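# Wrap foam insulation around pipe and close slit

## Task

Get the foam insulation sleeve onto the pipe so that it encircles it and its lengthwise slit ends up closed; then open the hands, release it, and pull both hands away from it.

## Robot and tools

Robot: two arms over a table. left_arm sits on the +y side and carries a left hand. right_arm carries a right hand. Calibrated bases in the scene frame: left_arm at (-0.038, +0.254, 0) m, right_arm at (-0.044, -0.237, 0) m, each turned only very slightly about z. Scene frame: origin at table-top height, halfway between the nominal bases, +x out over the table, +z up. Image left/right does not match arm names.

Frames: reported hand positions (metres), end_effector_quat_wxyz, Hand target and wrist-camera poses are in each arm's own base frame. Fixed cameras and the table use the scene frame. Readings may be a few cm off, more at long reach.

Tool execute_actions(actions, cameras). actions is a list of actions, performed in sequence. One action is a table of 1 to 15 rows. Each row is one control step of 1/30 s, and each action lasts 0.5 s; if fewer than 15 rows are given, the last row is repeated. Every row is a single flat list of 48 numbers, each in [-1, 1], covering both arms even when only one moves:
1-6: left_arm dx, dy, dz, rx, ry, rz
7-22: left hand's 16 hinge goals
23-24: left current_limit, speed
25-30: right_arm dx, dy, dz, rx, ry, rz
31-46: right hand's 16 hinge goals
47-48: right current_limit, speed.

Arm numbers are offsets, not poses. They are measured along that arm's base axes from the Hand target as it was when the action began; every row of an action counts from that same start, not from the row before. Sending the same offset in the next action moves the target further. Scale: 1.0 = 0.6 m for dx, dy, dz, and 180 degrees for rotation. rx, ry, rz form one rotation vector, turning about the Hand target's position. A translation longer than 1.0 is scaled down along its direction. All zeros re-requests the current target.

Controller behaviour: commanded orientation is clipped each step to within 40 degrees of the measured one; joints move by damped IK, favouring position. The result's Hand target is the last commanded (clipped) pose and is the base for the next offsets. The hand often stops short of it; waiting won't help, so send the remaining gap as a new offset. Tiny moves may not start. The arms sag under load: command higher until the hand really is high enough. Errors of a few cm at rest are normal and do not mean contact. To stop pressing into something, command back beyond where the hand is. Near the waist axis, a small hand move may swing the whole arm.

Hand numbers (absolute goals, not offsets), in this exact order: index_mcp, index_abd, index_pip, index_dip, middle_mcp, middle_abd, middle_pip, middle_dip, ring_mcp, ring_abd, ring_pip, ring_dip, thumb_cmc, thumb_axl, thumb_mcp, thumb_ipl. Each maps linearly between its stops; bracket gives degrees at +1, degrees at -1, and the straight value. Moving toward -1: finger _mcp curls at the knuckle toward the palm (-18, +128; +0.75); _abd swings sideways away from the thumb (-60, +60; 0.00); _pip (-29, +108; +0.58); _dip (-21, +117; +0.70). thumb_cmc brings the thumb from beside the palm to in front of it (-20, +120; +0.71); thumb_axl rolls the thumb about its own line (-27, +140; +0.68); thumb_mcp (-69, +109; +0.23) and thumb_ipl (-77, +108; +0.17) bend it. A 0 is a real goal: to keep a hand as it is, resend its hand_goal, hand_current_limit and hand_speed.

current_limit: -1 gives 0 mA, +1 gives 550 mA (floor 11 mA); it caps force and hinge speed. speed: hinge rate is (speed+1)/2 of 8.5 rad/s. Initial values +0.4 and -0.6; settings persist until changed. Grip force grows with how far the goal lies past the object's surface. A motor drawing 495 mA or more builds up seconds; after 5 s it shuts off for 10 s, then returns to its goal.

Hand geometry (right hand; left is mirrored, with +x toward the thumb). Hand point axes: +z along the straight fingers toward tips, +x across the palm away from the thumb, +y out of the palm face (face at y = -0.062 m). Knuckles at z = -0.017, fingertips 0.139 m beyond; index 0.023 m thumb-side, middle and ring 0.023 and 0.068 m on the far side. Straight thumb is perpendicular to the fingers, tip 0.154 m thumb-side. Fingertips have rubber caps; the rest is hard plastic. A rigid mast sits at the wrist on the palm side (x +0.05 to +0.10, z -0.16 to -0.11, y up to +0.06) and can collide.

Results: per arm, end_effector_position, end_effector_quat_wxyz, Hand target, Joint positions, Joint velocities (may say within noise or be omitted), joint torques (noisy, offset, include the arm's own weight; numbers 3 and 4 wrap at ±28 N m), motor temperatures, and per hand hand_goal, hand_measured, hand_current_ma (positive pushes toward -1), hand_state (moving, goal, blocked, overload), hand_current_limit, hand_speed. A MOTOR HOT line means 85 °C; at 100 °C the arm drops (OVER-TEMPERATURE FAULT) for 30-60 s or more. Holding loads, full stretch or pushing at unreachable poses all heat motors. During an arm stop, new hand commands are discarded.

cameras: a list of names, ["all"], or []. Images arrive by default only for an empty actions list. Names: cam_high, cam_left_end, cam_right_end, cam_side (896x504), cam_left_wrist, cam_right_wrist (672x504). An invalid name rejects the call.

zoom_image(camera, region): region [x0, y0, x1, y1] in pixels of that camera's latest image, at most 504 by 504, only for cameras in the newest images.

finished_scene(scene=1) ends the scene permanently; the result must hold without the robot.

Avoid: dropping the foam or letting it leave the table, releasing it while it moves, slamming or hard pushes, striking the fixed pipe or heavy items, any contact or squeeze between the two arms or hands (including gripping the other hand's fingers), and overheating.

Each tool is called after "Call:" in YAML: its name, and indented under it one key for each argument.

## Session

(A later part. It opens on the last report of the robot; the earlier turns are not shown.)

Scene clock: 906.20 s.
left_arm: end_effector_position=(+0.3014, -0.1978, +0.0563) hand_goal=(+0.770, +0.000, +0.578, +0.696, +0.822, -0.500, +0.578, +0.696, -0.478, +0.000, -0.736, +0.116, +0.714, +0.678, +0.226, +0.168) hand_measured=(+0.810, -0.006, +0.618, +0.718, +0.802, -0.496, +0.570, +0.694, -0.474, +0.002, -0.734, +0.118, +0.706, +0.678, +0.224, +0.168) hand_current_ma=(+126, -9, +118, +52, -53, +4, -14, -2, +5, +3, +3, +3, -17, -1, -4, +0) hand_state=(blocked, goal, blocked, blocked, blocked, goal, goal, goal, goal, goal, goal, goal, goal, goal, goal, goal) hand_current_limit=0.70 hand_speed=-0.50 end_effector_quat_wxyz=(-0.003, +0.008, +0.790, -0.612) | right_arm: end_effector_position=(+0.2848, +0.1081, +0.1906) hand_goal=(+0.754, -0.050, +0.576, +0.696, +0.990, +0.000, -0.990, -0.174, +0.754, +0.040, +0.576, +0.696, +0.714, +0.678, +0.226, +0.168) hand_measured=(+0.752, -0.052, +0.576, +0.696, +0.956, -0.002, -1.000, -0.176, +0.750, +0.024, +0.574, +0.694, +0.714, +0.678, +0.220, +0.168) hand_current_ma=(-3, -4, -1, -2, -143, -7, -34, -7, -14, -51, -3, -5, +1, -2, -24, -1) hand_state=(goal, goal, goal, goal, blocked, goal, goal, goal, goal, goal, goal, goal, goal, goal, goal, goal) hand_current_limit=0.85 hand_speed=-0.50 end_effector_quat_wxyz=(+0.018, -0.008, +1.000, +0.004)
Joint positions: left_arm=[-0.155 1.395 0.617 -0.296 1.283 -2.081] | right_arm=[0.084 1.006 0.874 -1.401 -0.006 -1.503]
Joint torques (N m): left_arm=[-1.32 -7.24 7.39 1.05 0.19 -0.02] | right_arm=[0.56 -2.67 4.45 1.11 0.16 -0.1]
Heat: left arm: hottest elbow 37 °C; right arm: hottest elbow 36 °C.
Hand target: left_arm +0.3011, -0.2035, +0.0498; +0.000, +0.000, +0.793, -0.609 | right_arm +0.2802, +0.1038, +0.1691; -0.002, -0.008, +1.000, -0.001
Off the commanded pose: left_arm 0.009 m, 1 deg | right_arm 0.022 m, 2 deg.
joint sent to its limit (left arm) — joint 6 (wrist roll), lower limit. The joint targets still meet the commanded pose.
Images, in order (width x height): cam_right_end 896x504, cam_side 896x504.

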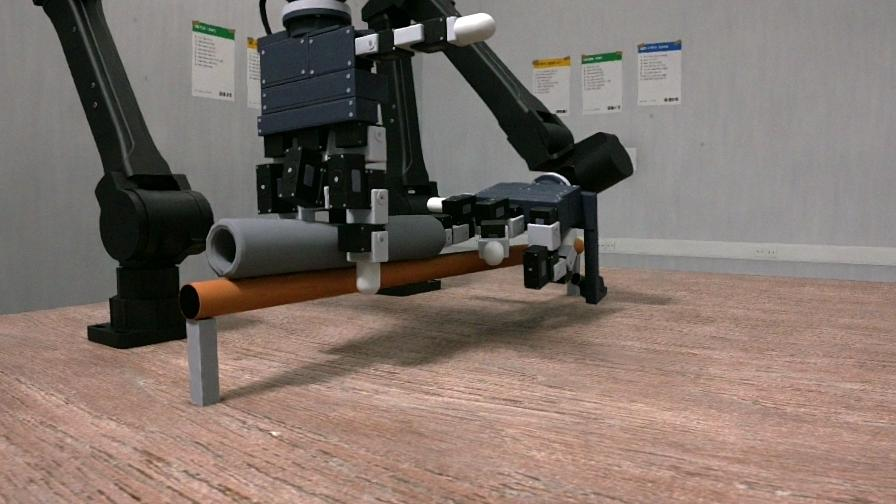

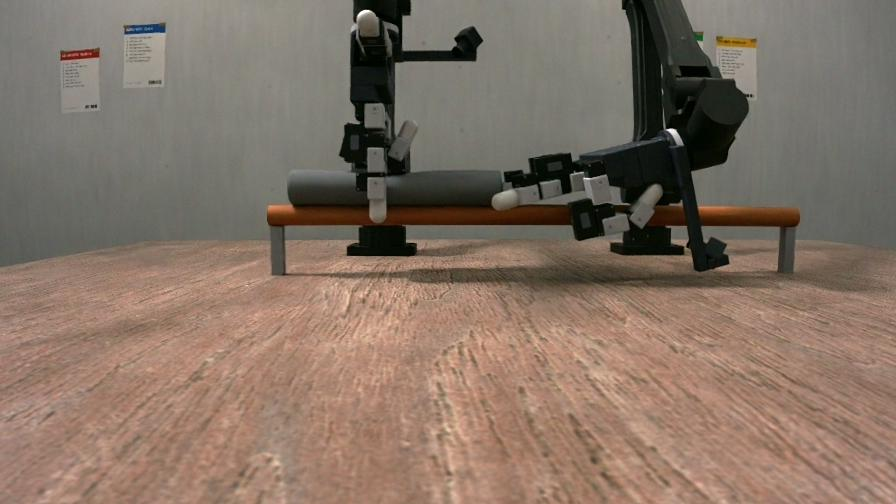

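Call:
execute_actions:
  actions:
    - [[0,0.006,0,0,0,0,0.77,0.0,0.577,0.696,0.822,-0.5,0.577,0.696,-0.478,0,-0.736,0.116,0.714,0.678,0.226,0.168,0.7,-0.5,0.003,0.0,0.02,0,0,0,0.754,0.0,0.576,0.696,0.99,0,-0.99,-0.174,0.754,0.0,0.576,0.696,0.714,0.678,0.226,0.168,0.7,-0.3]]
    - [[0,0,0,0,0,0,0.77,0.0,0.577,0.696,0.822,-0.5,0.577,0.696,-0.478,0,-0.736,0.116,0.714,0.678,0.226,0.168,0.7,-0.5,0.003,0.0,0.05,0,0,0,0.754,0.0,0.576,0.696,0.99,0,-0.99,-0.174,0.754,0.0,0.576,0.696,0.714,0.678,0.226,0.168,0.7,-0.3]]
    - [[0,0,0,0,0,0,0.77,0.0,0.577,0.696,0.822,-0.5,0.577,0.696,-0.478,0,-0.736,0.116,0.714,0.678,0.226,0.168,0.7,-0.5,0,0.0,0.06,0,0,0,0.754,0.0,0.576,0.696,0.99,0,-0.99,-0.174,0.754,0.0,0.576,0.696,0.714,0.678,0.226,0.168,0.7,-0.3]]
    - [[0,0,0,0,0,0,0.77,0.0,0.577,0.696,0.822,-0.5,0.577,0.696,-0.478,0,-0.736,0.116,0.714,0.678,0.226,0.168,0.7,-0.5,0,-0.05,0.06,0,0,0,0.754,0.0,0.576,0.696,0.99,0,-0.5,-0.174,0.754,0.0,0.576,0.696,0.714,0.678,0.226,0.168,0.7,-0.3]]
    - [[0,0,0,0,0,0,0.77,0.0,0.577,0.696,0.822,-0.5,0.577,0.696,-0.478,0,-0.736,0.116,0.714,0.678,0.226,0.168,0.7,-0.5,0,-0.07,0,0,0,0,0.754,0.0,0.576,0.696,0.754,0,0.576,-0.609,0.754,0.0,0.576,0.696,0.714,0.678,0.226,0.168,0.7,-0.3]]
    - [[0,0,0,0,0,0,0.77,0.0,0.577,0.696,0.822,-0.5,0.577,0.696,-0.478,0,-0.736,0.116,0.714,0.678,0.226,0.168,0.7,-0.5,0,-0.07,0,0,0,0,0.754,0.0,0.576,0.696,0.754,0,0.576,-0.609,0.754,0.0,0.576,0.696,0.714,0.678,0.226,0.168,0.7,-0.3]]
    - [[0,0,0,0,0,0,0.77,0.0,0.577,0.696,0.822,-0.5,0.577,0.696,-0.478,0,-0.736,0.116,0.714,0.678,0.226,0.168,0.7,-0.5,0,-0.07,0,0,0,0,0.754,0.0,0.576,0.696,0.754,0,0.576,-0.609,0.754,0.0,0.576,0.696,0.714,0.678,0.226,0.168,0.7,-0.3]]
  cameras: ["cam_high","cam_right_end","cam_side"]

Call:
zoom_image:
  camera: "cam_right_end"
  region: [190, 200, 260, 300]

Scene clock: 914.90 s.
left_arm: end_effector_position=(+0.3015, -0.1977, +0.0562) hand_goal=(+0.770, +0.000, +0.578, +0.696, +0.822, -0.500, +0.578, +0.696, -0.478, +0.000, -0.736, +0.116, +0.714, +0.678, +0.226, +0.168) hand_measured=(+0.810, -0.002, +0.618, +0.718, +0.802, -0.496, +0.570, +0.694, -0.474, +0.002, -0.734, +0.118, +0.706, +0.678, +0.224, +0.168) hand_current_ma=(+126, -2, +114, +52, -53, +4, -14, -2, +5, +3, +3, +3, -17, -1, -4, +0) hand_state=(blocked, goal, blocked, blocked, blocked, goal, goal, goal, goal, goal, goal, goal, goal, goal, goal, goal) hand_current_limit=0.70 hand_speed=-0.50 end_effector_quat_wxyz=(-0.003, +0.007, +0.791, -0.612) | right_arm: end_effector_position=(+0.2712, -0.0444, +0.2690) hand_goal=(+0.754, +0.000, +0.576, +0.696, +0.754, +0.000, +0.576, -0.608, +0.754, +0.000, +0.576, +0.696, +0.714, +0.678, +0.226, +0.168) hand_measured=(+0.752, +0.002, +0.576, +0.696, +0.752, -0.002, +0.574, -0.604, +0.752, +0.002, +0.574, +0.694, +0.714, +0.678, +0.220, +0.168) hand_current_ma=(-7, +7, -1, -2, -4, -4, -7, +11, -8, +4, -3, -5, -1, -2, -24, -1) hand_state=(goal, goal, goal, goal, goal, goal, goal, goal, goal, goal, goal, goal, goal, goal, goal, goal) hand_current_limit=0.70 hand_speed=-0.30 end_effector_quat_wxyz=(-0.022, -0.006, +1.000, +0.008)
Joint positions: left_arm=[-0.155 1.395 0.617 -0.296 1.282 -2.081] | right_arm=[-0.474 1.101 1.146 -1.661 0.006 -2.057]
Joint torques (N m): left_arm=[-0.67 -7.24 7.02 1.02 0.31 -0.04] | right_arm=[1.03 -4.54 11.04 0.64 -0.17 -0.11]
Heat: left arm: hottest elbow 37 °C; right arm: hottest elbow 36 °C.
Hand target: left_arm +0.3011, -0.1999, +0.0498; +0.000, +0.000, +0.793, -0.609 | right_arm +0.2838, -0.0522, +0.2832; -0.001, -0.008, +1.000, +0.000
Off the commanded pose: left_arm 0.007 m, 1 deg | right_arm 0.021 m, 3 deg.
joint sent to its limit (left arm) — joint 6 (wrist roll), lower limit. The joint targets still meet the commanded pose.
Images, in order (width x height): cam_high 896x504, cam_right_end 896x504, cam_side 896x504.

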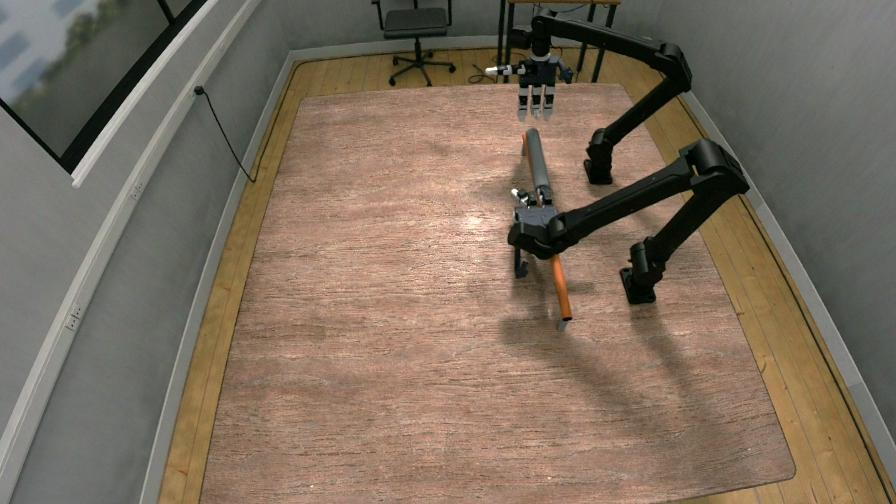

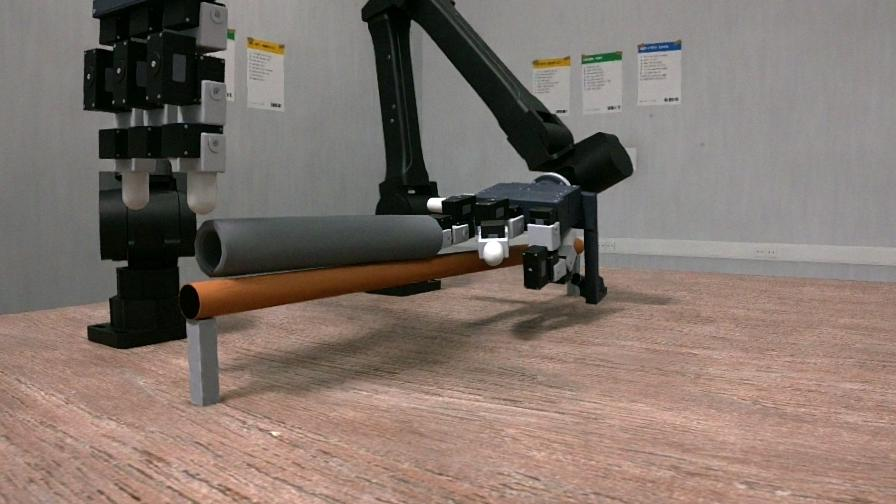

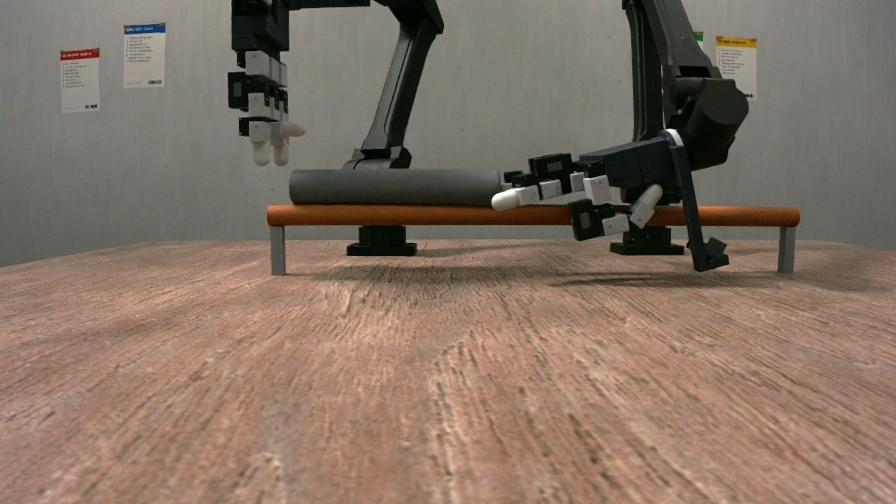

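Scaled by 5.040 from the camera's 896x504 image, which has a finer 1280x720 frame.

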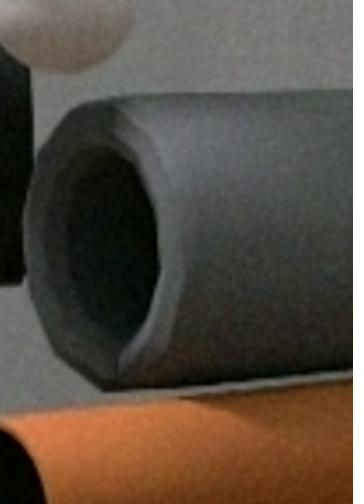

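Call:
zoom_image:
  camera: "cam_high"
  region: [490, 110, 590, 210]

Call:
zoom_image:
  camera: "cam_side"
  region: [260, 140, 520, 240]

Scaled by 5.040 from the camera's 896x504 image, which has a finer 1280x720 frame.

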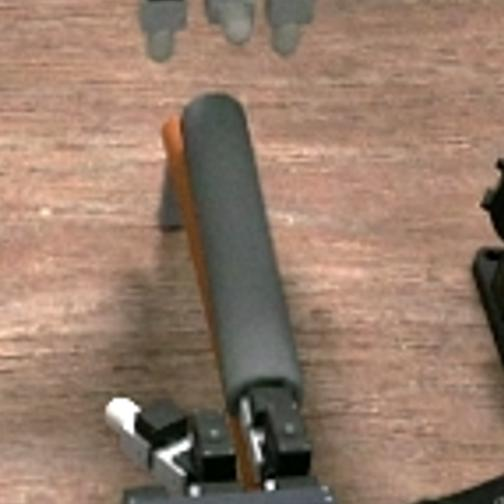

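Scaled by 1.938 from the camera's 896x504 image, which has a finer 1280x720 frame.

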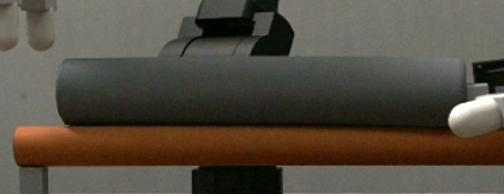

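Call:
execute_actions:
  actions:
    - [[0,0,0,0,0,0,0.77,0.0,0.577,0.696,0.822,-0.5,0.577,0.696,-0.478,0,-0.736,0.116,0.714,0.678,0.226,0.168,0.7,-0.5,-0.01,-0.035,-0.02,0,0,0,0.754,0.0,0.576,0.696,0.754,0,0.576,-0.609,0.754,0.0,0.576,0.696,0.714,0.678,0.226,0.168,0.7,-0.3]]
    - [[0,0,0,0,0,0,0.77,0.0,0.577,0.696,0.822,-0.5,0.577,0.696,-0.478,0,-0.736,0.116,0.714,0.678,0.226,0.168,0.7,-0.5,-0.005,0.0,-0.05,0,0,0,0.754,0.0,0.576,0.696,0.754,0,0.576,-0.609,0.754,0.0,0.576,0.696,0.714,0.678,0.226,0.168,0.7,-0.3]]
  cameras: ["cam_right_end","cam_side"]

Scene clock: 916.63 s.
left_arm: end_effector_position=(+0.3015, -0.1977, +0.0562) hand_goal=(+0.770, +0.000, +0.578, +0.696, +0.822, -0.500, +0.578, +0.696, -0.478, +0.000, -0.736, +0.116, +0.714, +0.678, +0.226, +0.168) hand_measured=(+0.810, -0.002, +0.618, +0.718, +0.802, -0.496, +0.570, +0.694, -0.474, +0.002, -0.734, +0.118, +0.706, +0.678, +0.224, +0.168) hand_current_ma=(+126, -2, +114, +52, -53, +4, -14, -2, +5, +3, +3, +3, -17, -1, -4, +0) hand_state=(blocked, goal, blocked, blocked, blocked, goal, goal, goal, goal, goal, goal, goal, goal, goal, goal, goal) hand_current_limit=0.70 hand_speed=-0.50 end_effector_quat_wxyz=(-0.003, +0.007, +0.791, -0.612) | right_arm: end_effector_position=(+0.2733, -0.0682, +0.2429) hand_goal=(+0.754, +0.000, +0.576, +0.696, +0.754, +0.000, +0.576, -0.608, +0.754, +0.000, +0.576, +0.696, +0.714, +0.678, +0.226, +0.168) hand_measured=(+0.752, +0.002, +0.576, +0.696, +0.752, -0.002, +0.574, -0.604, +0.752, +0.002, +0.574, +0.694, +0.714, +0.678, +0.220, +0.168) hand_current_ma=(-7, +7, -1, -2, -4, -4, -7, +11, -8, +4, -3, -5, -1, -2, -24, -1) hand_state=(goal, goal, goal, goal, goal, goal, goal, goal, goal, goal, goal, goal, goal, goal, goal, goal) hand_current_limit=0.70 hand_speed=-0.30 end_effector_quat_wxyz=(-0.011, +0.014, +1.000, -0.011)
Joint positions: left_arm=[-0.155 1.395 0.617 -0.296 1.282 -2.081] | right_arm=[-0.532 1.103 1.086 -1.562 0.029 -2.074]
Joint torques (N m): left_arm=[-0.73 -7.59 6.97 0.96 0.32 -0.05] | right_arm=[0.73 -5.13 7.35 0.64 0.03 -0.1]
Heat: left arm: hottest elbow 37 °C; right arm: hottest elbow 36 °C.
Hand target: left_arm +0.3011, -0.1999, +0.0498; +0.000, +0.000, +0.793, -0.609 | right_arm +0.2747, -0.0732, +0.2412; -0.002, -0.008, +1.000, -0.001
Off the commanded pose: left_arm 0.007 m, 1 deg | right_arm 0.005 m, 3 deg.
joint sent to its limit (left arm) — joint 6 (wrist roll), lower limit. The joint targets still meet the commanded pose.
joint sent to its limit (right arm) — joint 6 (wrist roll), lower limit. The joint targets are off in orientation, not in position.
Images, in order (width x height): cam_right_end 896x504, cam_side 896x504.

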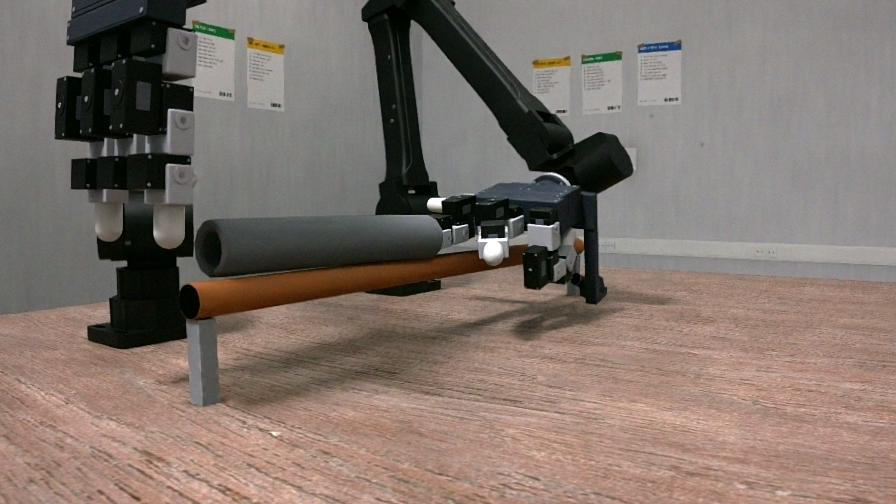

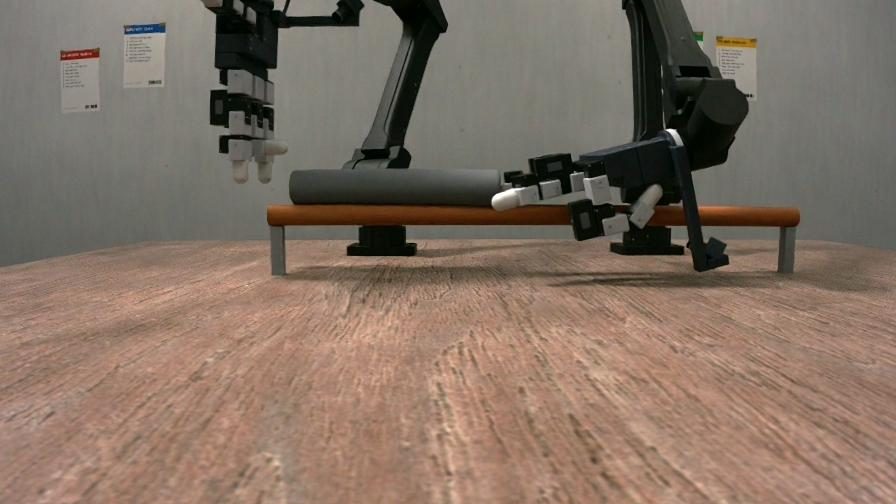

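Call:
zoom_image:
  camera: "cam_right_end"
  region: [180, 200, 250, 330]

Scaled by 3.877 from the camera's 896x504 image, which has a finer 1280x720 frame.

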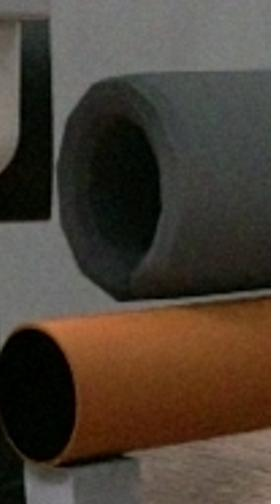

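Call:
execute_actions:
  actions:
    - [[0,0,0,0,0,0,0.77,0.0,0.577,0.696,0.822,-0.5,0.577,0.696,-0.478,0,-0.736,0.116,0.714,0.678,0.226,0.168,0.7,-0.5,-0.006,0.0,-0.045,0,0,0,0.754,0.0,0.576,0.696,0.754,0,0.576,-0.609,0.754,0.0,0.576,0.696,0.714,0.678,0.226,0.168,0.7,-0.3]]
    - [[0,0,0,0,0,0,0.77,0.0,0.577,0.696,0.822,-0.5,0.577,0.696,-0.478,0,-0.736,0.116,0.714,0.678,0.226,0.168,0.7,-0.5,-0.003,0.0,-0.043,0,0,0,0.754,0.0,0.576,0.696,0.754,0,0.576,-0.609,0.754,0.0,0.576,0.696,0.714,0.678,0.226,0.168,0.7,-0.3]]
  cameras: ["cam_right_end","cam_side"]

Call:
zoom_image:
  camera: "cam_right_end"
  region: [90, 180, 300, 350]

Call:
zoom_image:
  camera: "cam_side"
  region: [200, 110, 360, 240]

Scene clock: 918.37 s.
left_arm: end_effector_position=(+0.3015, -0.1977, +0.0562) hand_goal=(+0.770, +0.000, +0.578, +0.696, +0.822, -0.500, +0.578, +0.696, -0.478, +0.000, -0.736, +0.116, +0.714, +0.678, +0.226, +0.168) hand_measured=(+0.810, -0.002, +0.618, +0.718, +0.802, -0.496, +0.570, +0.694, -0.474, +0.002, -0.734, +0.118, +0.706, +0.678, +0.224, +0.168) hand_current_ma=(+126, -2, +114, +52, -53, +4, -14, -2, +5, +3, +3, +3, -17, -1, -4, +0) hand_state=(blocked, goal, blocked, blocked, blocked, goal, goal, goal, goal, goal, goal, goal, goal, goal, goal, goal) hand_current_limit=0.70 hand_speed=-0.50 end_effector_quat_wxyz=(-0.003, +0.007, +0.791, -0.612) | right_arm: end_effector_position=(+0.2683, -0.0682, +0.1899) hand_goal=(+0.754, +0.000, +0.576, +0.696, +0.754, +0.000, +0.576, -0.608, +0.754, +0.000, +0.576, +0.696, +0.714, +0.678, +0.226, +0.168) hand_measured=(+0.752, +0.002, +0.576, +0.696, +0.752, -0.002, +0.574, -0.604, +0.752, +0.002, +0.574, +0.694, +0.714, +0.678, +0.220, +0.168) hand_current_ma=(-7, +7, -1, -2, -4, -4, -7, +11, -8, +4, -3, -5, -1, -2, -24, -1) hand_state=(goal, goal, goal, goal, goal, goal, goal, goal, goal, goal, goal, goal, goal, goal, goal, goal) hand_current_limit=0.70 hand_speed=-0.30 end_effector_quat_wxyz=(-0.013, +0.017, +1.000, -0.012)
Joint positions: left_arm=[-0.155 1.395 0.617 -0.296 1.282 -2.081] | right_arm=[-0.538 1.103 0.947 -1.425 0.034 -2.074]
Joint torques (N m): left_arm=[-0.73 -7.3 6.99 1.05 0.3 -0.04] | right_arm=[0.5 -5.07 7.34 0.8 0.06 -0.1]
Heat: left arm: hottest elbow 37 °C; right arm: hottest elbow 36 °C.
Hand target: left_arm +0.3011, -0.1999, +0.0498; +0.000, +0.000, +0.793, -0.609 | right_arm +0.2694, -0.0733, +0.1884; -0.002, -0.008, +1.000, +0.000
Off the commanded pose: left_arm 0.007 m, 1 deg | right_arm 0.005 m, 3 deg.
joint sent to its limit (left arm) — joint 6 (wrist roll), lower limit. The joint targets still meet the commanded pose.
joint sent to its limit (right arm) — joint 6 (wrist roll), lower limit. The joint targets are off in orientation, not in position.
Images, in order (width x height): cam_right_end 896x504, cam_side 896x504.

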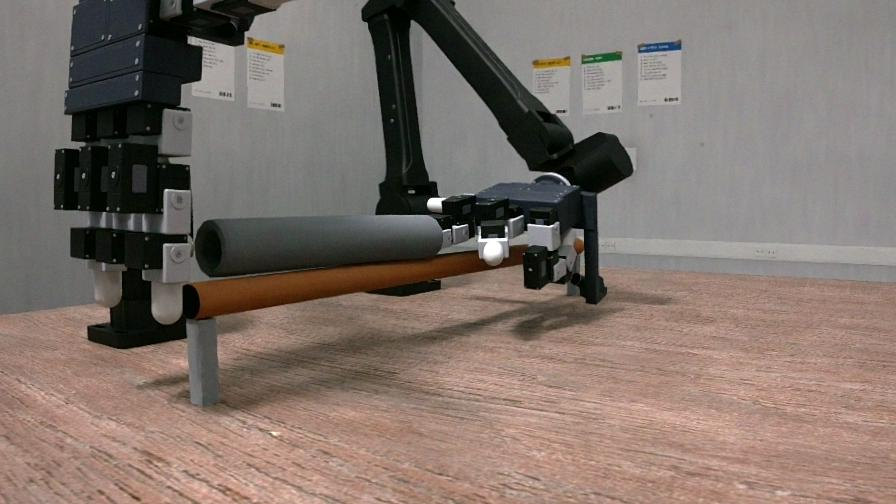

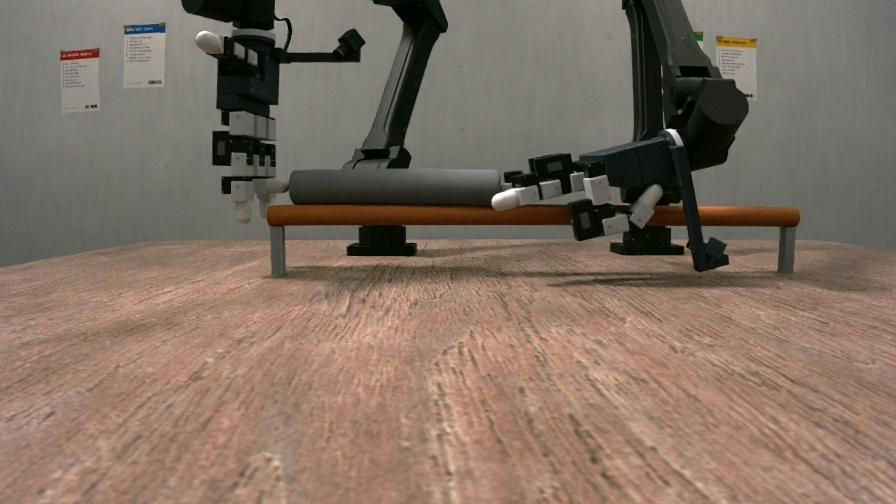

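Scaled by 2.400 from the camera's 896x504 image, which has a finer 1280x720 frame.

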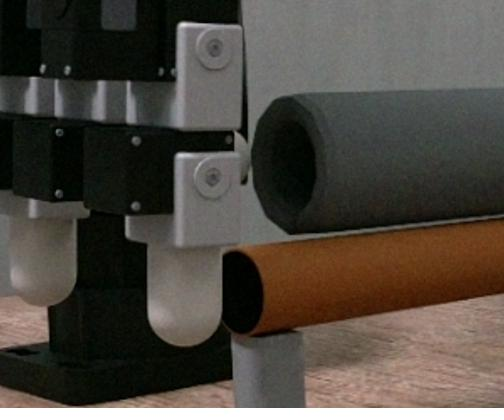

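Scaled by 3.150 from the camera's 896x504 image, which has a finer 1280x720 frame.

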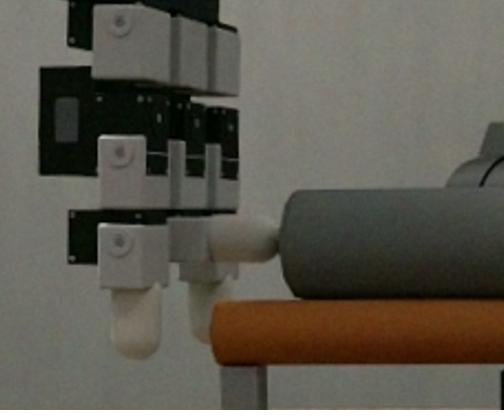

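Call:
execute_actions:
  actions:
    - [[0,0,0,0,0,0,0.77,0.0,0.577,0.696,0.822,-0.5,0.577,0.696,-0.478,0,-0.736,0.116,0.714,0.678,0.226,0.168,0.7,-0.5,0,0.025,-0.004,0,0,0,0.754,0.0,0.576,0.696,0.754,0,0.576,-0.609,0.754,0.0,0.576,0.696,0.714,0.678,0.226,0.168,0.7,-0.3]]
    - [[0,0,0,0,0,0,0.77,0.0,0.577,0.696,0.822,-0.5,0.577,0.696,-0.478,0,-0.736,0.116,0.714,0.678,0.226,0.168,0.7,-0.5,0,0.025,0,0,0,0,0.754,0.0,0.576,0.696,0.754,0,0.576,-0.609,0.754,0.0,0.576,0.696,0.714,0.678,0.226,0.168,0.7,-0.3]]
  cameras: ["cam_right_end","cam_side"]

Call:
zoom_image:
  camera: "cam_right_end"
  region: [90, 180, 300, 350]

Call:
zoom_image:
  camera: "cam_side"
  region: [200, 110, 360, 240]

Scene clock: 919.83 s.
left_arm: end_effector_position=(+0.3015, -0.1977, +0.0562) hand_goal=(+0.770, +0.000, +0.578, +0.696, +0.822, -0.500, +0.578, +0.696, -0.478, +0.000, -0.736, +0.116, +0.714, +0.678, +0.226, +0.168) hand_measured=(+0.810, -0.002, +0.618, +0.718, +0.802, -0.496, +0.570, +0.694, -0.474, +0.002, -0.734, +0.118, +0.706, +0.678, +0.224, +0.168) hand_current_ma=(+126, -2, +114, +52, -53, +4, -14, -2, +5, +3, +3, +3, -17, -1, -4, +0) hand_state=(blocked, goal, blocked, blocked, blocked, goal, goal, goal, goal, goal, goal, goal, goal, goal, goal, goal) hand_current_limit=0.70 hand_speed=-0.50 end_effector_quat_wxyz=(-0.003, +0.007, +0.791, -0.612) | right_arm: end_effector_position=(+0.2675, -0.0470, +0.1828) hand_goal=(+0.754, +0.000, +0.576, +0.696, +0.754, +0.000, +0.576, -0.608, +0.754, +0.000, +0.576, +0.696, +0.714, +0.678, +0.226, +0.168) hand_measured=(+0.768, +0.000, +0.584, +0.696, +0.752, -0.002, +0.574, -0.606, +0.752, +0.002, +0.574, +0.694, +0.714, +0.678, +0.220, +0.168) hand_current_ma=(+58, -1, +28, +3, -4, -4, -6, +8, -8, +4, -3, -5, -1, -2, -24, -1) hand_state=(goal, goal, goal, goal, goal, goal, goal, goal, goal, goal, goal, goal, goal, goal, goal, goal) hand_current_limit=0.70 hand_speed=-0.30 end_effector_quat_wxyz=(-0.012, -0.006, +1.000, +0.002)
Joint positions: left_arm=[-0.155 1.395 0.617 -0.296 1.282 -2.081] | right_arm=[-0.487 1.096 0.917 -1.415 0.008 -2.07]
Joint torques (N m): left_arm=[-0.62 -7.47 7.05 1.05 0.3 -0.07] | right_arm=[1.9 -6.48 6.84 0.59 -0.27 0.03]
Heat: left arm: hottest elbow 37 °C; right arm: hottest elbow 36 °C.
Hand target: left_arm +0.3011, -0.1999, +0.0498; +0.000, +0.000, +0.793, -0.609 | right_arm +0.2694, -0.0432, +0.1860; -0.002, -0.008, +1.000, +0.000
Off the commanded pose: left_arm 0.007 m, 1 deg | right_arm 0.005 m, 1 deg.
joint sent to its limit (left arm) — joint 6 (wrist roll), lower limit. The joint targets still meet the commanded pose.
Images, in order (width x height): cam_right_end 896x504, cam_side 896x504.

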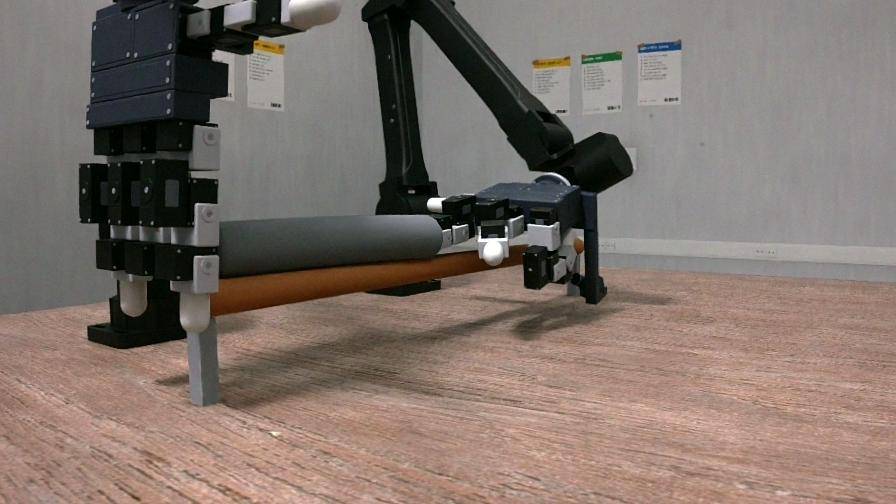

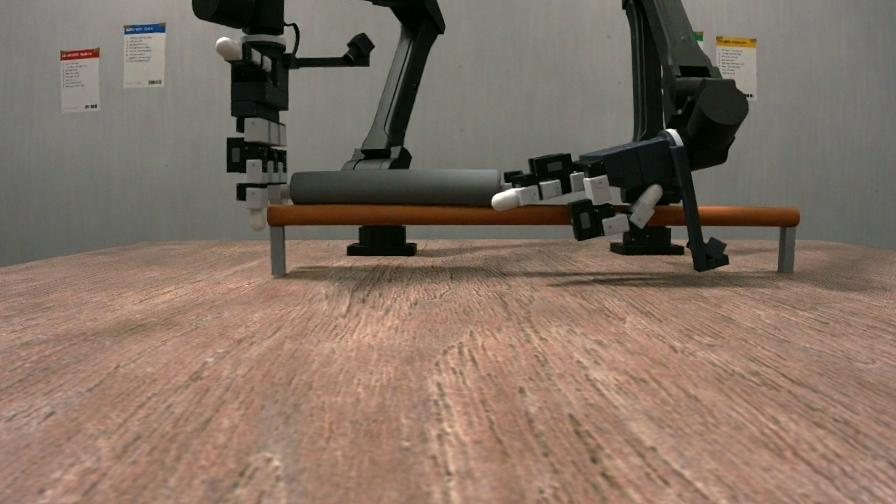

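Scaled by 2.400 from the camera's 896x504 image, which has a finer 1280x720 frame.

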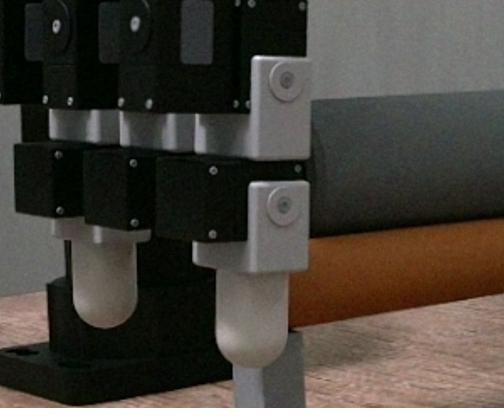

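Scaled by 3.150 from the camera's 896x504 image, which has a finer 1280x720 frame.

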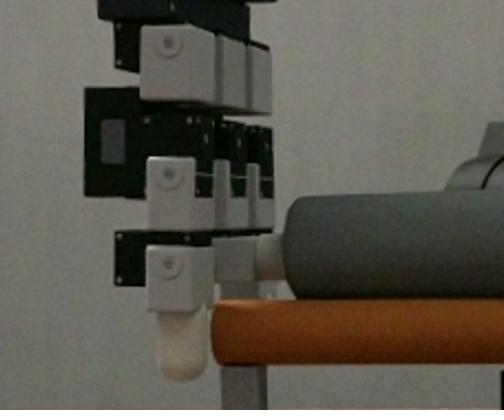

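Call:
execute_actions:
  actions:
    - [[0,0,0,0,0,0,0.77,0.0,0.577,0.696,0.822,-0.5,0.577,0.696,-0.478,0,-0.736,0.116,0.714,0.678,0.226,0.168,0.7,-0.5,0.02,0.0,0.01,0,0,0,0.754,0.05,0.576,0.696,0.754,0,0.576,-0.609,0.754,0.0,0.576,0.696,0.714,0.678,0.226,0.168,0.7,-0.3]]
    - [[0,0,0,0,0,0,0.77,0.0,0.577,0.696,0.822,-0.5,0.577,0.696,-0.478,0,-0.736,0.116,0.714,0.678,0.226,0.168,0.7,-0.5,0.02,0.0,0.005,0,0,0,0.754,0.05,0.576,0.696,0.754,0,0.576,-0.609,0.754,0.0,0.576,0.696,0.714,0.678,0.226,0.168,0.7,-0.3]]
  cameras: ["cam_right_end","cam_high"]

Call:
zoom_image:
  camera: "cam_high"
  region: [490, 110, 590, 210]

Scene clock: 921.43 s.
left_arm: end_effector_position=(+0.3015, -0.1977, +0.0562) hand_goal=(+0.770, +0.000, +0.578, +0.696, +0.822, -0.500, +0.578, +0.696, -0.478, +0.000, -0.736, +0.116, +0.714, +0.678, +0.226, +0.168) hand_measured=(+0.810, -0.002, +0.618, +0.718, +0.802, -0.496, +0.570, +0.694, -0.474, +0.002, -0.734, +0.118, +0.706, +0.678, +0.224, +0.168) hand_current_ma=(+126, -2, +114, +52, -53, +4, -14, -2, +5, +3, +3, +3, -17, -1, -4, +0) hand_state=(blocked, goal, blocked, blocked, blocked, goal, goal, goal, goal, goal, goal, goal, goal, goal, goal, goal) hand_current_limit=0.70 hand_speed=-0.50 end_effector_quat_wxyz=(-0.003, +0.007, +0.791, -0.612) | right_arm: end_effector_position=(+0.2770, -0.0387, +0.1811) hand_goal=(+0.754, +0.050, +0.576, +0.696, +0.754, +0.000, +0.576, -0.608, +0.754, +0.000, +0.576, +0.696, +0.714, +0.678, +0.226, +0.168) hand_measured=(+0.754, +0.048, +0.578, +0.696, +0.752, -0.004, +0.574, -0.608, +0.752, +0.002, +0.574, +0.694, +0.714, +0.678, +0.220, +0.168) hand_current_ma=(+3, -8, +8, +3, -5, -11, -6, +2, -8, +4, -3, -5, -1, -2, -24, -1) hand_state=(goal, goal, goal, goal, goal, goal, goal, goal, goal, goal, goal, goal, goal, goal, goal, goal) hand_current_limit=0.70 hand_speed=-0.30 end_effector_quat_wxyz=(-0.017, -0.010, +1.000, +0.007)
Joint positions: left_arm=[-0.155 1.395 0.617 -0.296 1.282 -2.081] | right_arm=[-0.448 1.122 0.93 -1.415 0.003 -2.039]
Joint torques (N m): left_arm=[-0.5 -7.3 6.97 1.03 0.29 -0.05] | right_arm=[1.73 -4.89 10.95 0.32 -0.14 0.08]
Heat: left arm: hottest elbow 37 °C; right arm: hottest elbow 36 °C.
Hand target: left_arm +0.3011, -0.1999, +0.0498; +0.000, +0.000, +0.793, -0.609 | right_arm +0.2933, -0.0433, +0.1949; -0.002, -0.008, +1.000, +0.000
Off the commanded pose: left_arm 0.007 m, 1 deg | right_arm 0.022 m, 2 deg.
joint sent to its limit (left arm) — joint 6 (wrist roll), lower limit. The joint targets still meet the commanded pose.
Images, in order (width x height): cam_high 896x504, cam_right_end 896x504.

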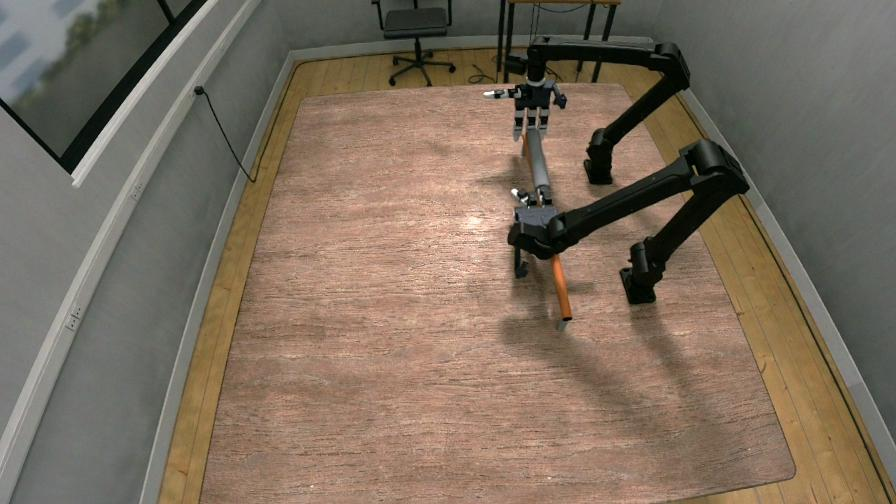

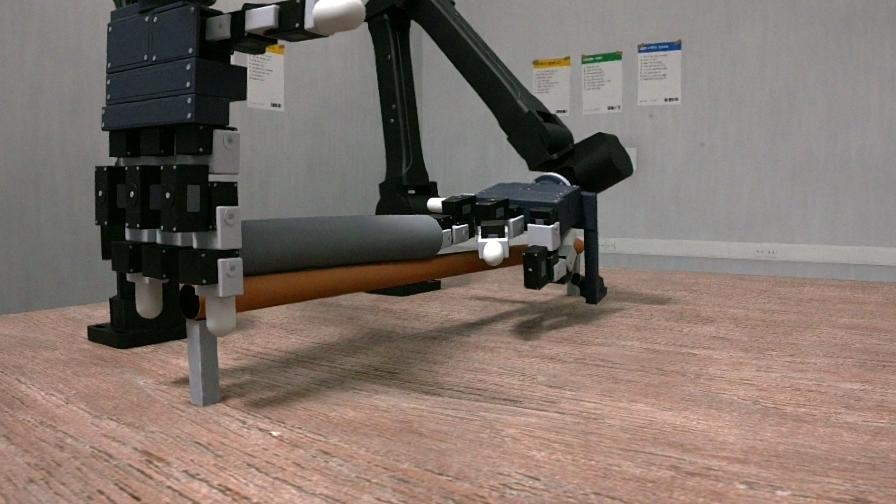

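Scaled by 5.040 from the camera's 896x504 image, which has a finer 1280x720 frame.

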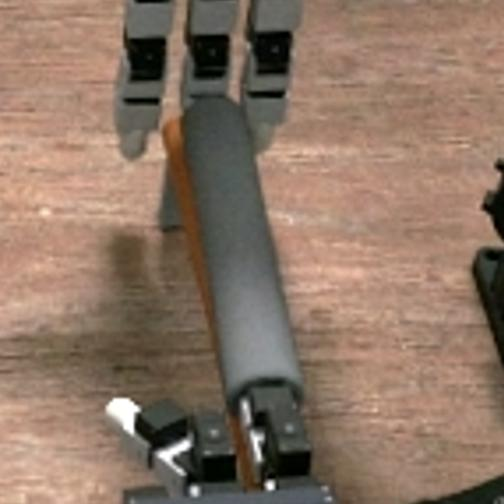

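Call:
execute_actions:
  actions:
    - [[0,0,0,0,0,0,0.77,0.0,0.577,0.696,0.822,-0.5,0.577,0.696,-0.478,0,-0.736,0.116,0.714,0.678,0.226,0.168,0.7,-0.5,0.01,0.0,0.006,0,0,0,0.754,0.05,0.576,0.696,0.754,0,0.576,-0.609,0.754,0.0,0.576,0.696,0.714,0.678,0.226,0.168,0.7,-0.3]]
    - [[0,0,0,0,0,0,0.77,0.0,0.577,0.696,0.822,-0.5,0.577,0.696,-0.478,0,-0.736,0.116,0.714,0.678,0.226,0.168,0.7,-0.5,0.01,0.0,0.004,0,0,0,0.754,0.05,0.576,0.696,0.754,0,0.576,-0.609,0.754,0.0,0.576,0.696,0.714,0.678,0.226,0.168,0.7,-0.3]]
  cameras: ["cam_right_end","cam_high"]

Call:
zoom_image:
  camera: "cam_high"
  region: [490, 110, 590, 210]

Scene clock: 922.80 s.
left_arm: end_effector_position=(+0.3015, -0.1977, +0.0562) hand_goal=(+0.770, +0.000, +0.578, +0.696, +0.822, -0.500, +0.578, +0.696, -0.478, +0.000, -0.736, +0.116, +0.714, +0.678, +0.226, +0.168) hand_measured=(+0.810, -0.002, +0.618, +0.718, +0.802, -0.496, +0.570, +0.694, -0.474, +0.002, -0.734, +0.118, +0.706, +0.678, +0.224, +0.168) hand_current_ma=(+126, -2, +114, +52, -53, +4, -14, -2, +5, +3, +3, +3, -17, -1, -4, +0) hand_state=(blocked, goal, blocked, blocked, blocked, goal, goal, goal, goal, goal, goal, goal, goal, goal, goal, goal) hand_current_limit=0.70 hand_speed=-0.50 end_effector_quat_wxyz=(-0.003, +0.007, +0.791, -0.612) | right_arm: end_effector_position=(+0.2913, -0.0401, +0.1875) hand_goal=(+0.754, +0.050, +0.576, +0.696, +0.754, +0.000, +0.576, -0.608, +0.754, +0.000, +0.576, +0.696, +0.714, +0.678, +0.226, +0.168) hand_measured=(+0.754, +0.048, +0.578, +0.696, +0.752, -0.004, +0.574, -0.608, +0.752, +0.002, +0.574, +0.694, +0.714, +0.678, +0.220, +0.168) hand_current_ma=(+3, -8, +8, +3, -5, -11, -6, +2, -8, +4, -3, -5, -1, -2, -24, -1) hand_state=(goal, goal, goal, goal, goal, goal, goal, goal, goal, goal, goal, goal, goal, goal, goal, goal) hand_current_limit=0.70 hand_speed=-0.30 end_effector_quat_wxyz=(-0.012, -0.009, +1.000, +0.004)
Joint positions: left_arm=[-0.155 1.395 0.617 -0.296 1.282 -2.081] | right_arm=[-0.431 1.149 0.967 -1.415 0.003 -2.02]
Joint torques (N m): left_arm=[-0.62 -7.3 6.98 0.99 0.3 -0.04] | right_arm=[1.73 -4.84 11 0.05 -0.14 0.04]
Heat: left arm: hottest elbow 37 °C; right arm: hottest elbow 36 °C.
Hand target: left_arm +0.3011, -0.1999, +0.0498; +0.000, +0.001, +0.793, -0.609 | right_arm +0.3054, -0.0433, +0.2010; -0.002, -0.008, +1.000, -0.001
Off the commanded pose: left_arm 0.007 m, 1 deg | right_arm 0.020 m, 1 deg.
joint sent to its limit (left arm) — joint 6 (wrist roll), lower limit. The joint targets still meet the commanded pose.
Images, in order (width x height): cam_high 896x504, cam_right_end 896x504.

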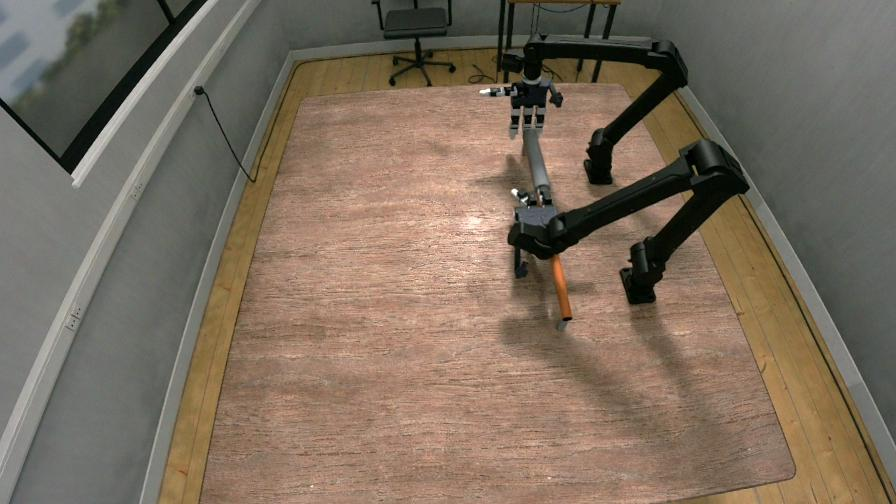

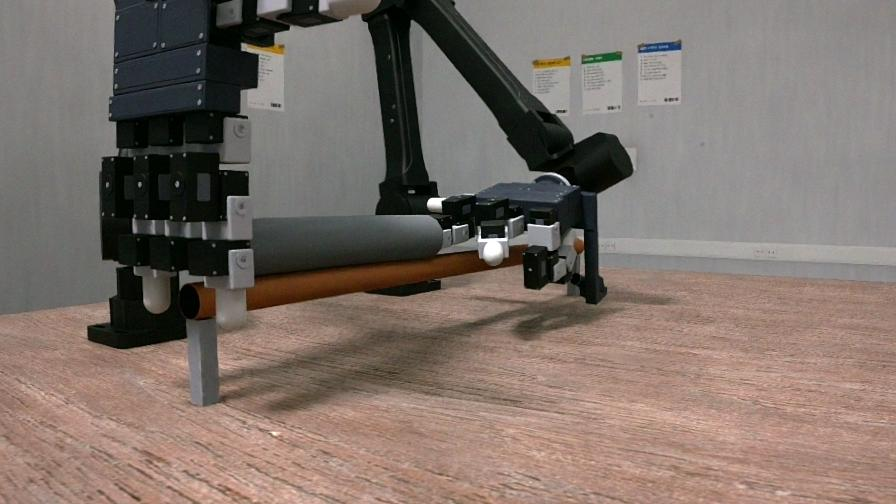

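Scaled by 5.040 from the camera's 896x504 image, which has a finer 1280x720 frame.

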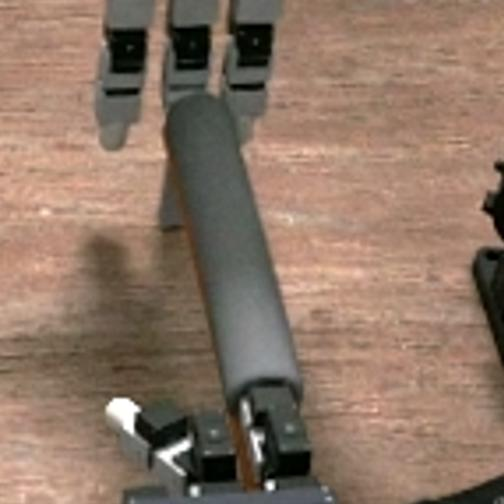

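Call:
execute_actions:
  actions:
    - [[0,0,0,0,0,0,0.77,0.0,0.577,0.696,0.822,-0.5,0.577,0.696,-0.478,0,-0.736,0.116,0.714,0.678,0.226,0.168,0.7,-0.5,0.008,0.0,0.0,0,0,0,0.754,0.0,0.576,0.696,0.754,0,0.576,-0.609,0.754,0.0,0.576,0.696,0.714,0.678,0.226,0.168,0.7,-0.3]]
  cameras: ["cam_high"]

Call:
zoom_image:
  camera: "cam_high"
  region: [490, 110, 590, 210]

Scene clock: 923.70 s.
left_arm: end_effector_position=(+0.3015, -0.1977, +0.0560) hand_goal=(+0.770, +0.000, +0.578, +0.696, +0.822, -0.500, +0.578, +0.696, -0.478, +0.000, -0.736, +0.116, +0.714, +0.678, +0.226, +0.168) hand_measured=(+0.810, -0.002, +0.616, +0.718, +0.802, -0.496, +0.570, +0.694, -0.474, +0.002, -0.734, +0.118, +0.706, +0.678, +0.224, +0.168) hand_current_ma=(+126, -1, +112, +52, -53, +4, -14, -2, +5, +3, +3, +3, -17, -1, -4, +0) hand_state=(blocked, goal, blocked, blocked, blocked, goal, goal, goal, goal, goal, goal, goal, goal, goal, goal, goal) hand_current_limit=0.70 hand_speed=-0.50 end_effector_quat_wxyz=(-0.003, +0.007, +0.791, -0.612) | right_arm: end_effector_position=(+0.2952, -0.0399, +0.1874) hand_goal=(+0.754, +0.000, +0.576, +0.696, +0.754, +0.000, +0.576, -0.608, +0.754, +0.000, +0.576, +0.696, +0.714, +0.678, +0.226, +0.168) hand_measured=(+0.754, +0.002, +0.578, +0.696, +0.752, -0.004, +0.574, -0.608, +0.752, +0.002, +0.574, +0.694, +0.714, +0.678, +0.220, +0.168) hand_current_ma=(+3, +8, +8, +3, -5, -11, -6, +2, -8, +4, -3, -5, -1, -2, -24, -1) hand_state=(goal, goal, goal, goal, goal, goal, goal, goal, goal, goal, goal, goal, goal, goal, goal, goal) hand_current_limit=0.70 hand_speed=-0.30 end_effector_quat_wxyz=(-0.014, -0.009, +1.000, +0.005)
Joint positions: left_arm=[-0.155 1.395 0.617 -0.296 1.281 -2.081] | right_arm=[-0.425 1.161 0.976 -1.415 0.003 -2.014]
Joint torques (N m): left_arm=[-0.62 -7.3 6.97 1.02 0.3 -0.03] | right_arm=[1.85 -5.07 11.02 0.08 -0.15 0.06]
Heat: left arm: hottest elbow 37 °C; right arm: hottest elbow 36 °C.
Hand target: left_arm +0.3011, -0.1999, +0.0497; +0.000, +0.000, +0.793, -0.609 | right_arm +0.3101, -0.0433, +0.2009; -0.002, -0.008, +1.000, -0.001
Off the commanded pose: left_arm 0.007 m, 1 deg | right_arm 0.021 m, 2 deg.
joint sent to its limit (left arm) — joint 6 (wrist roll), lower limit. The joint targets still meet the commanded pose.
Images, in order (width x height): cam_high 896x504.

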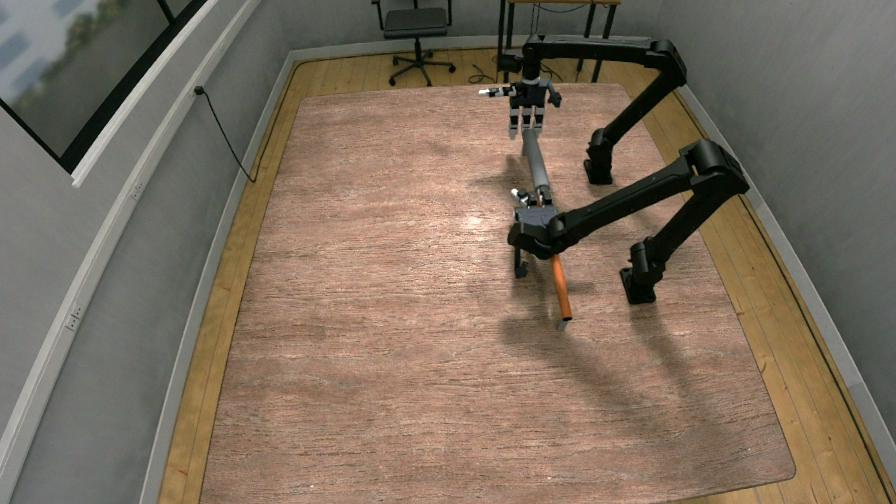

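Scaled by 5.040 from the camera's 896x504 image, which has a finer 1280x720 frame.

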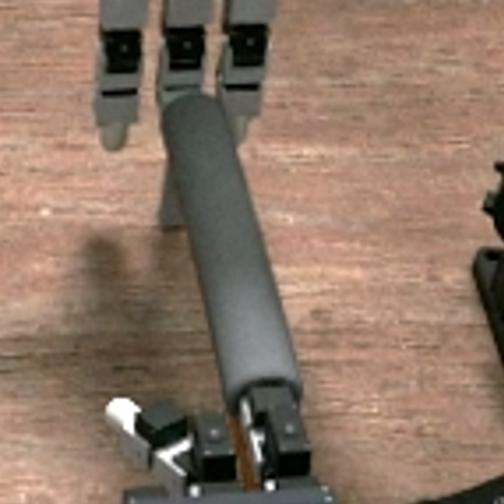

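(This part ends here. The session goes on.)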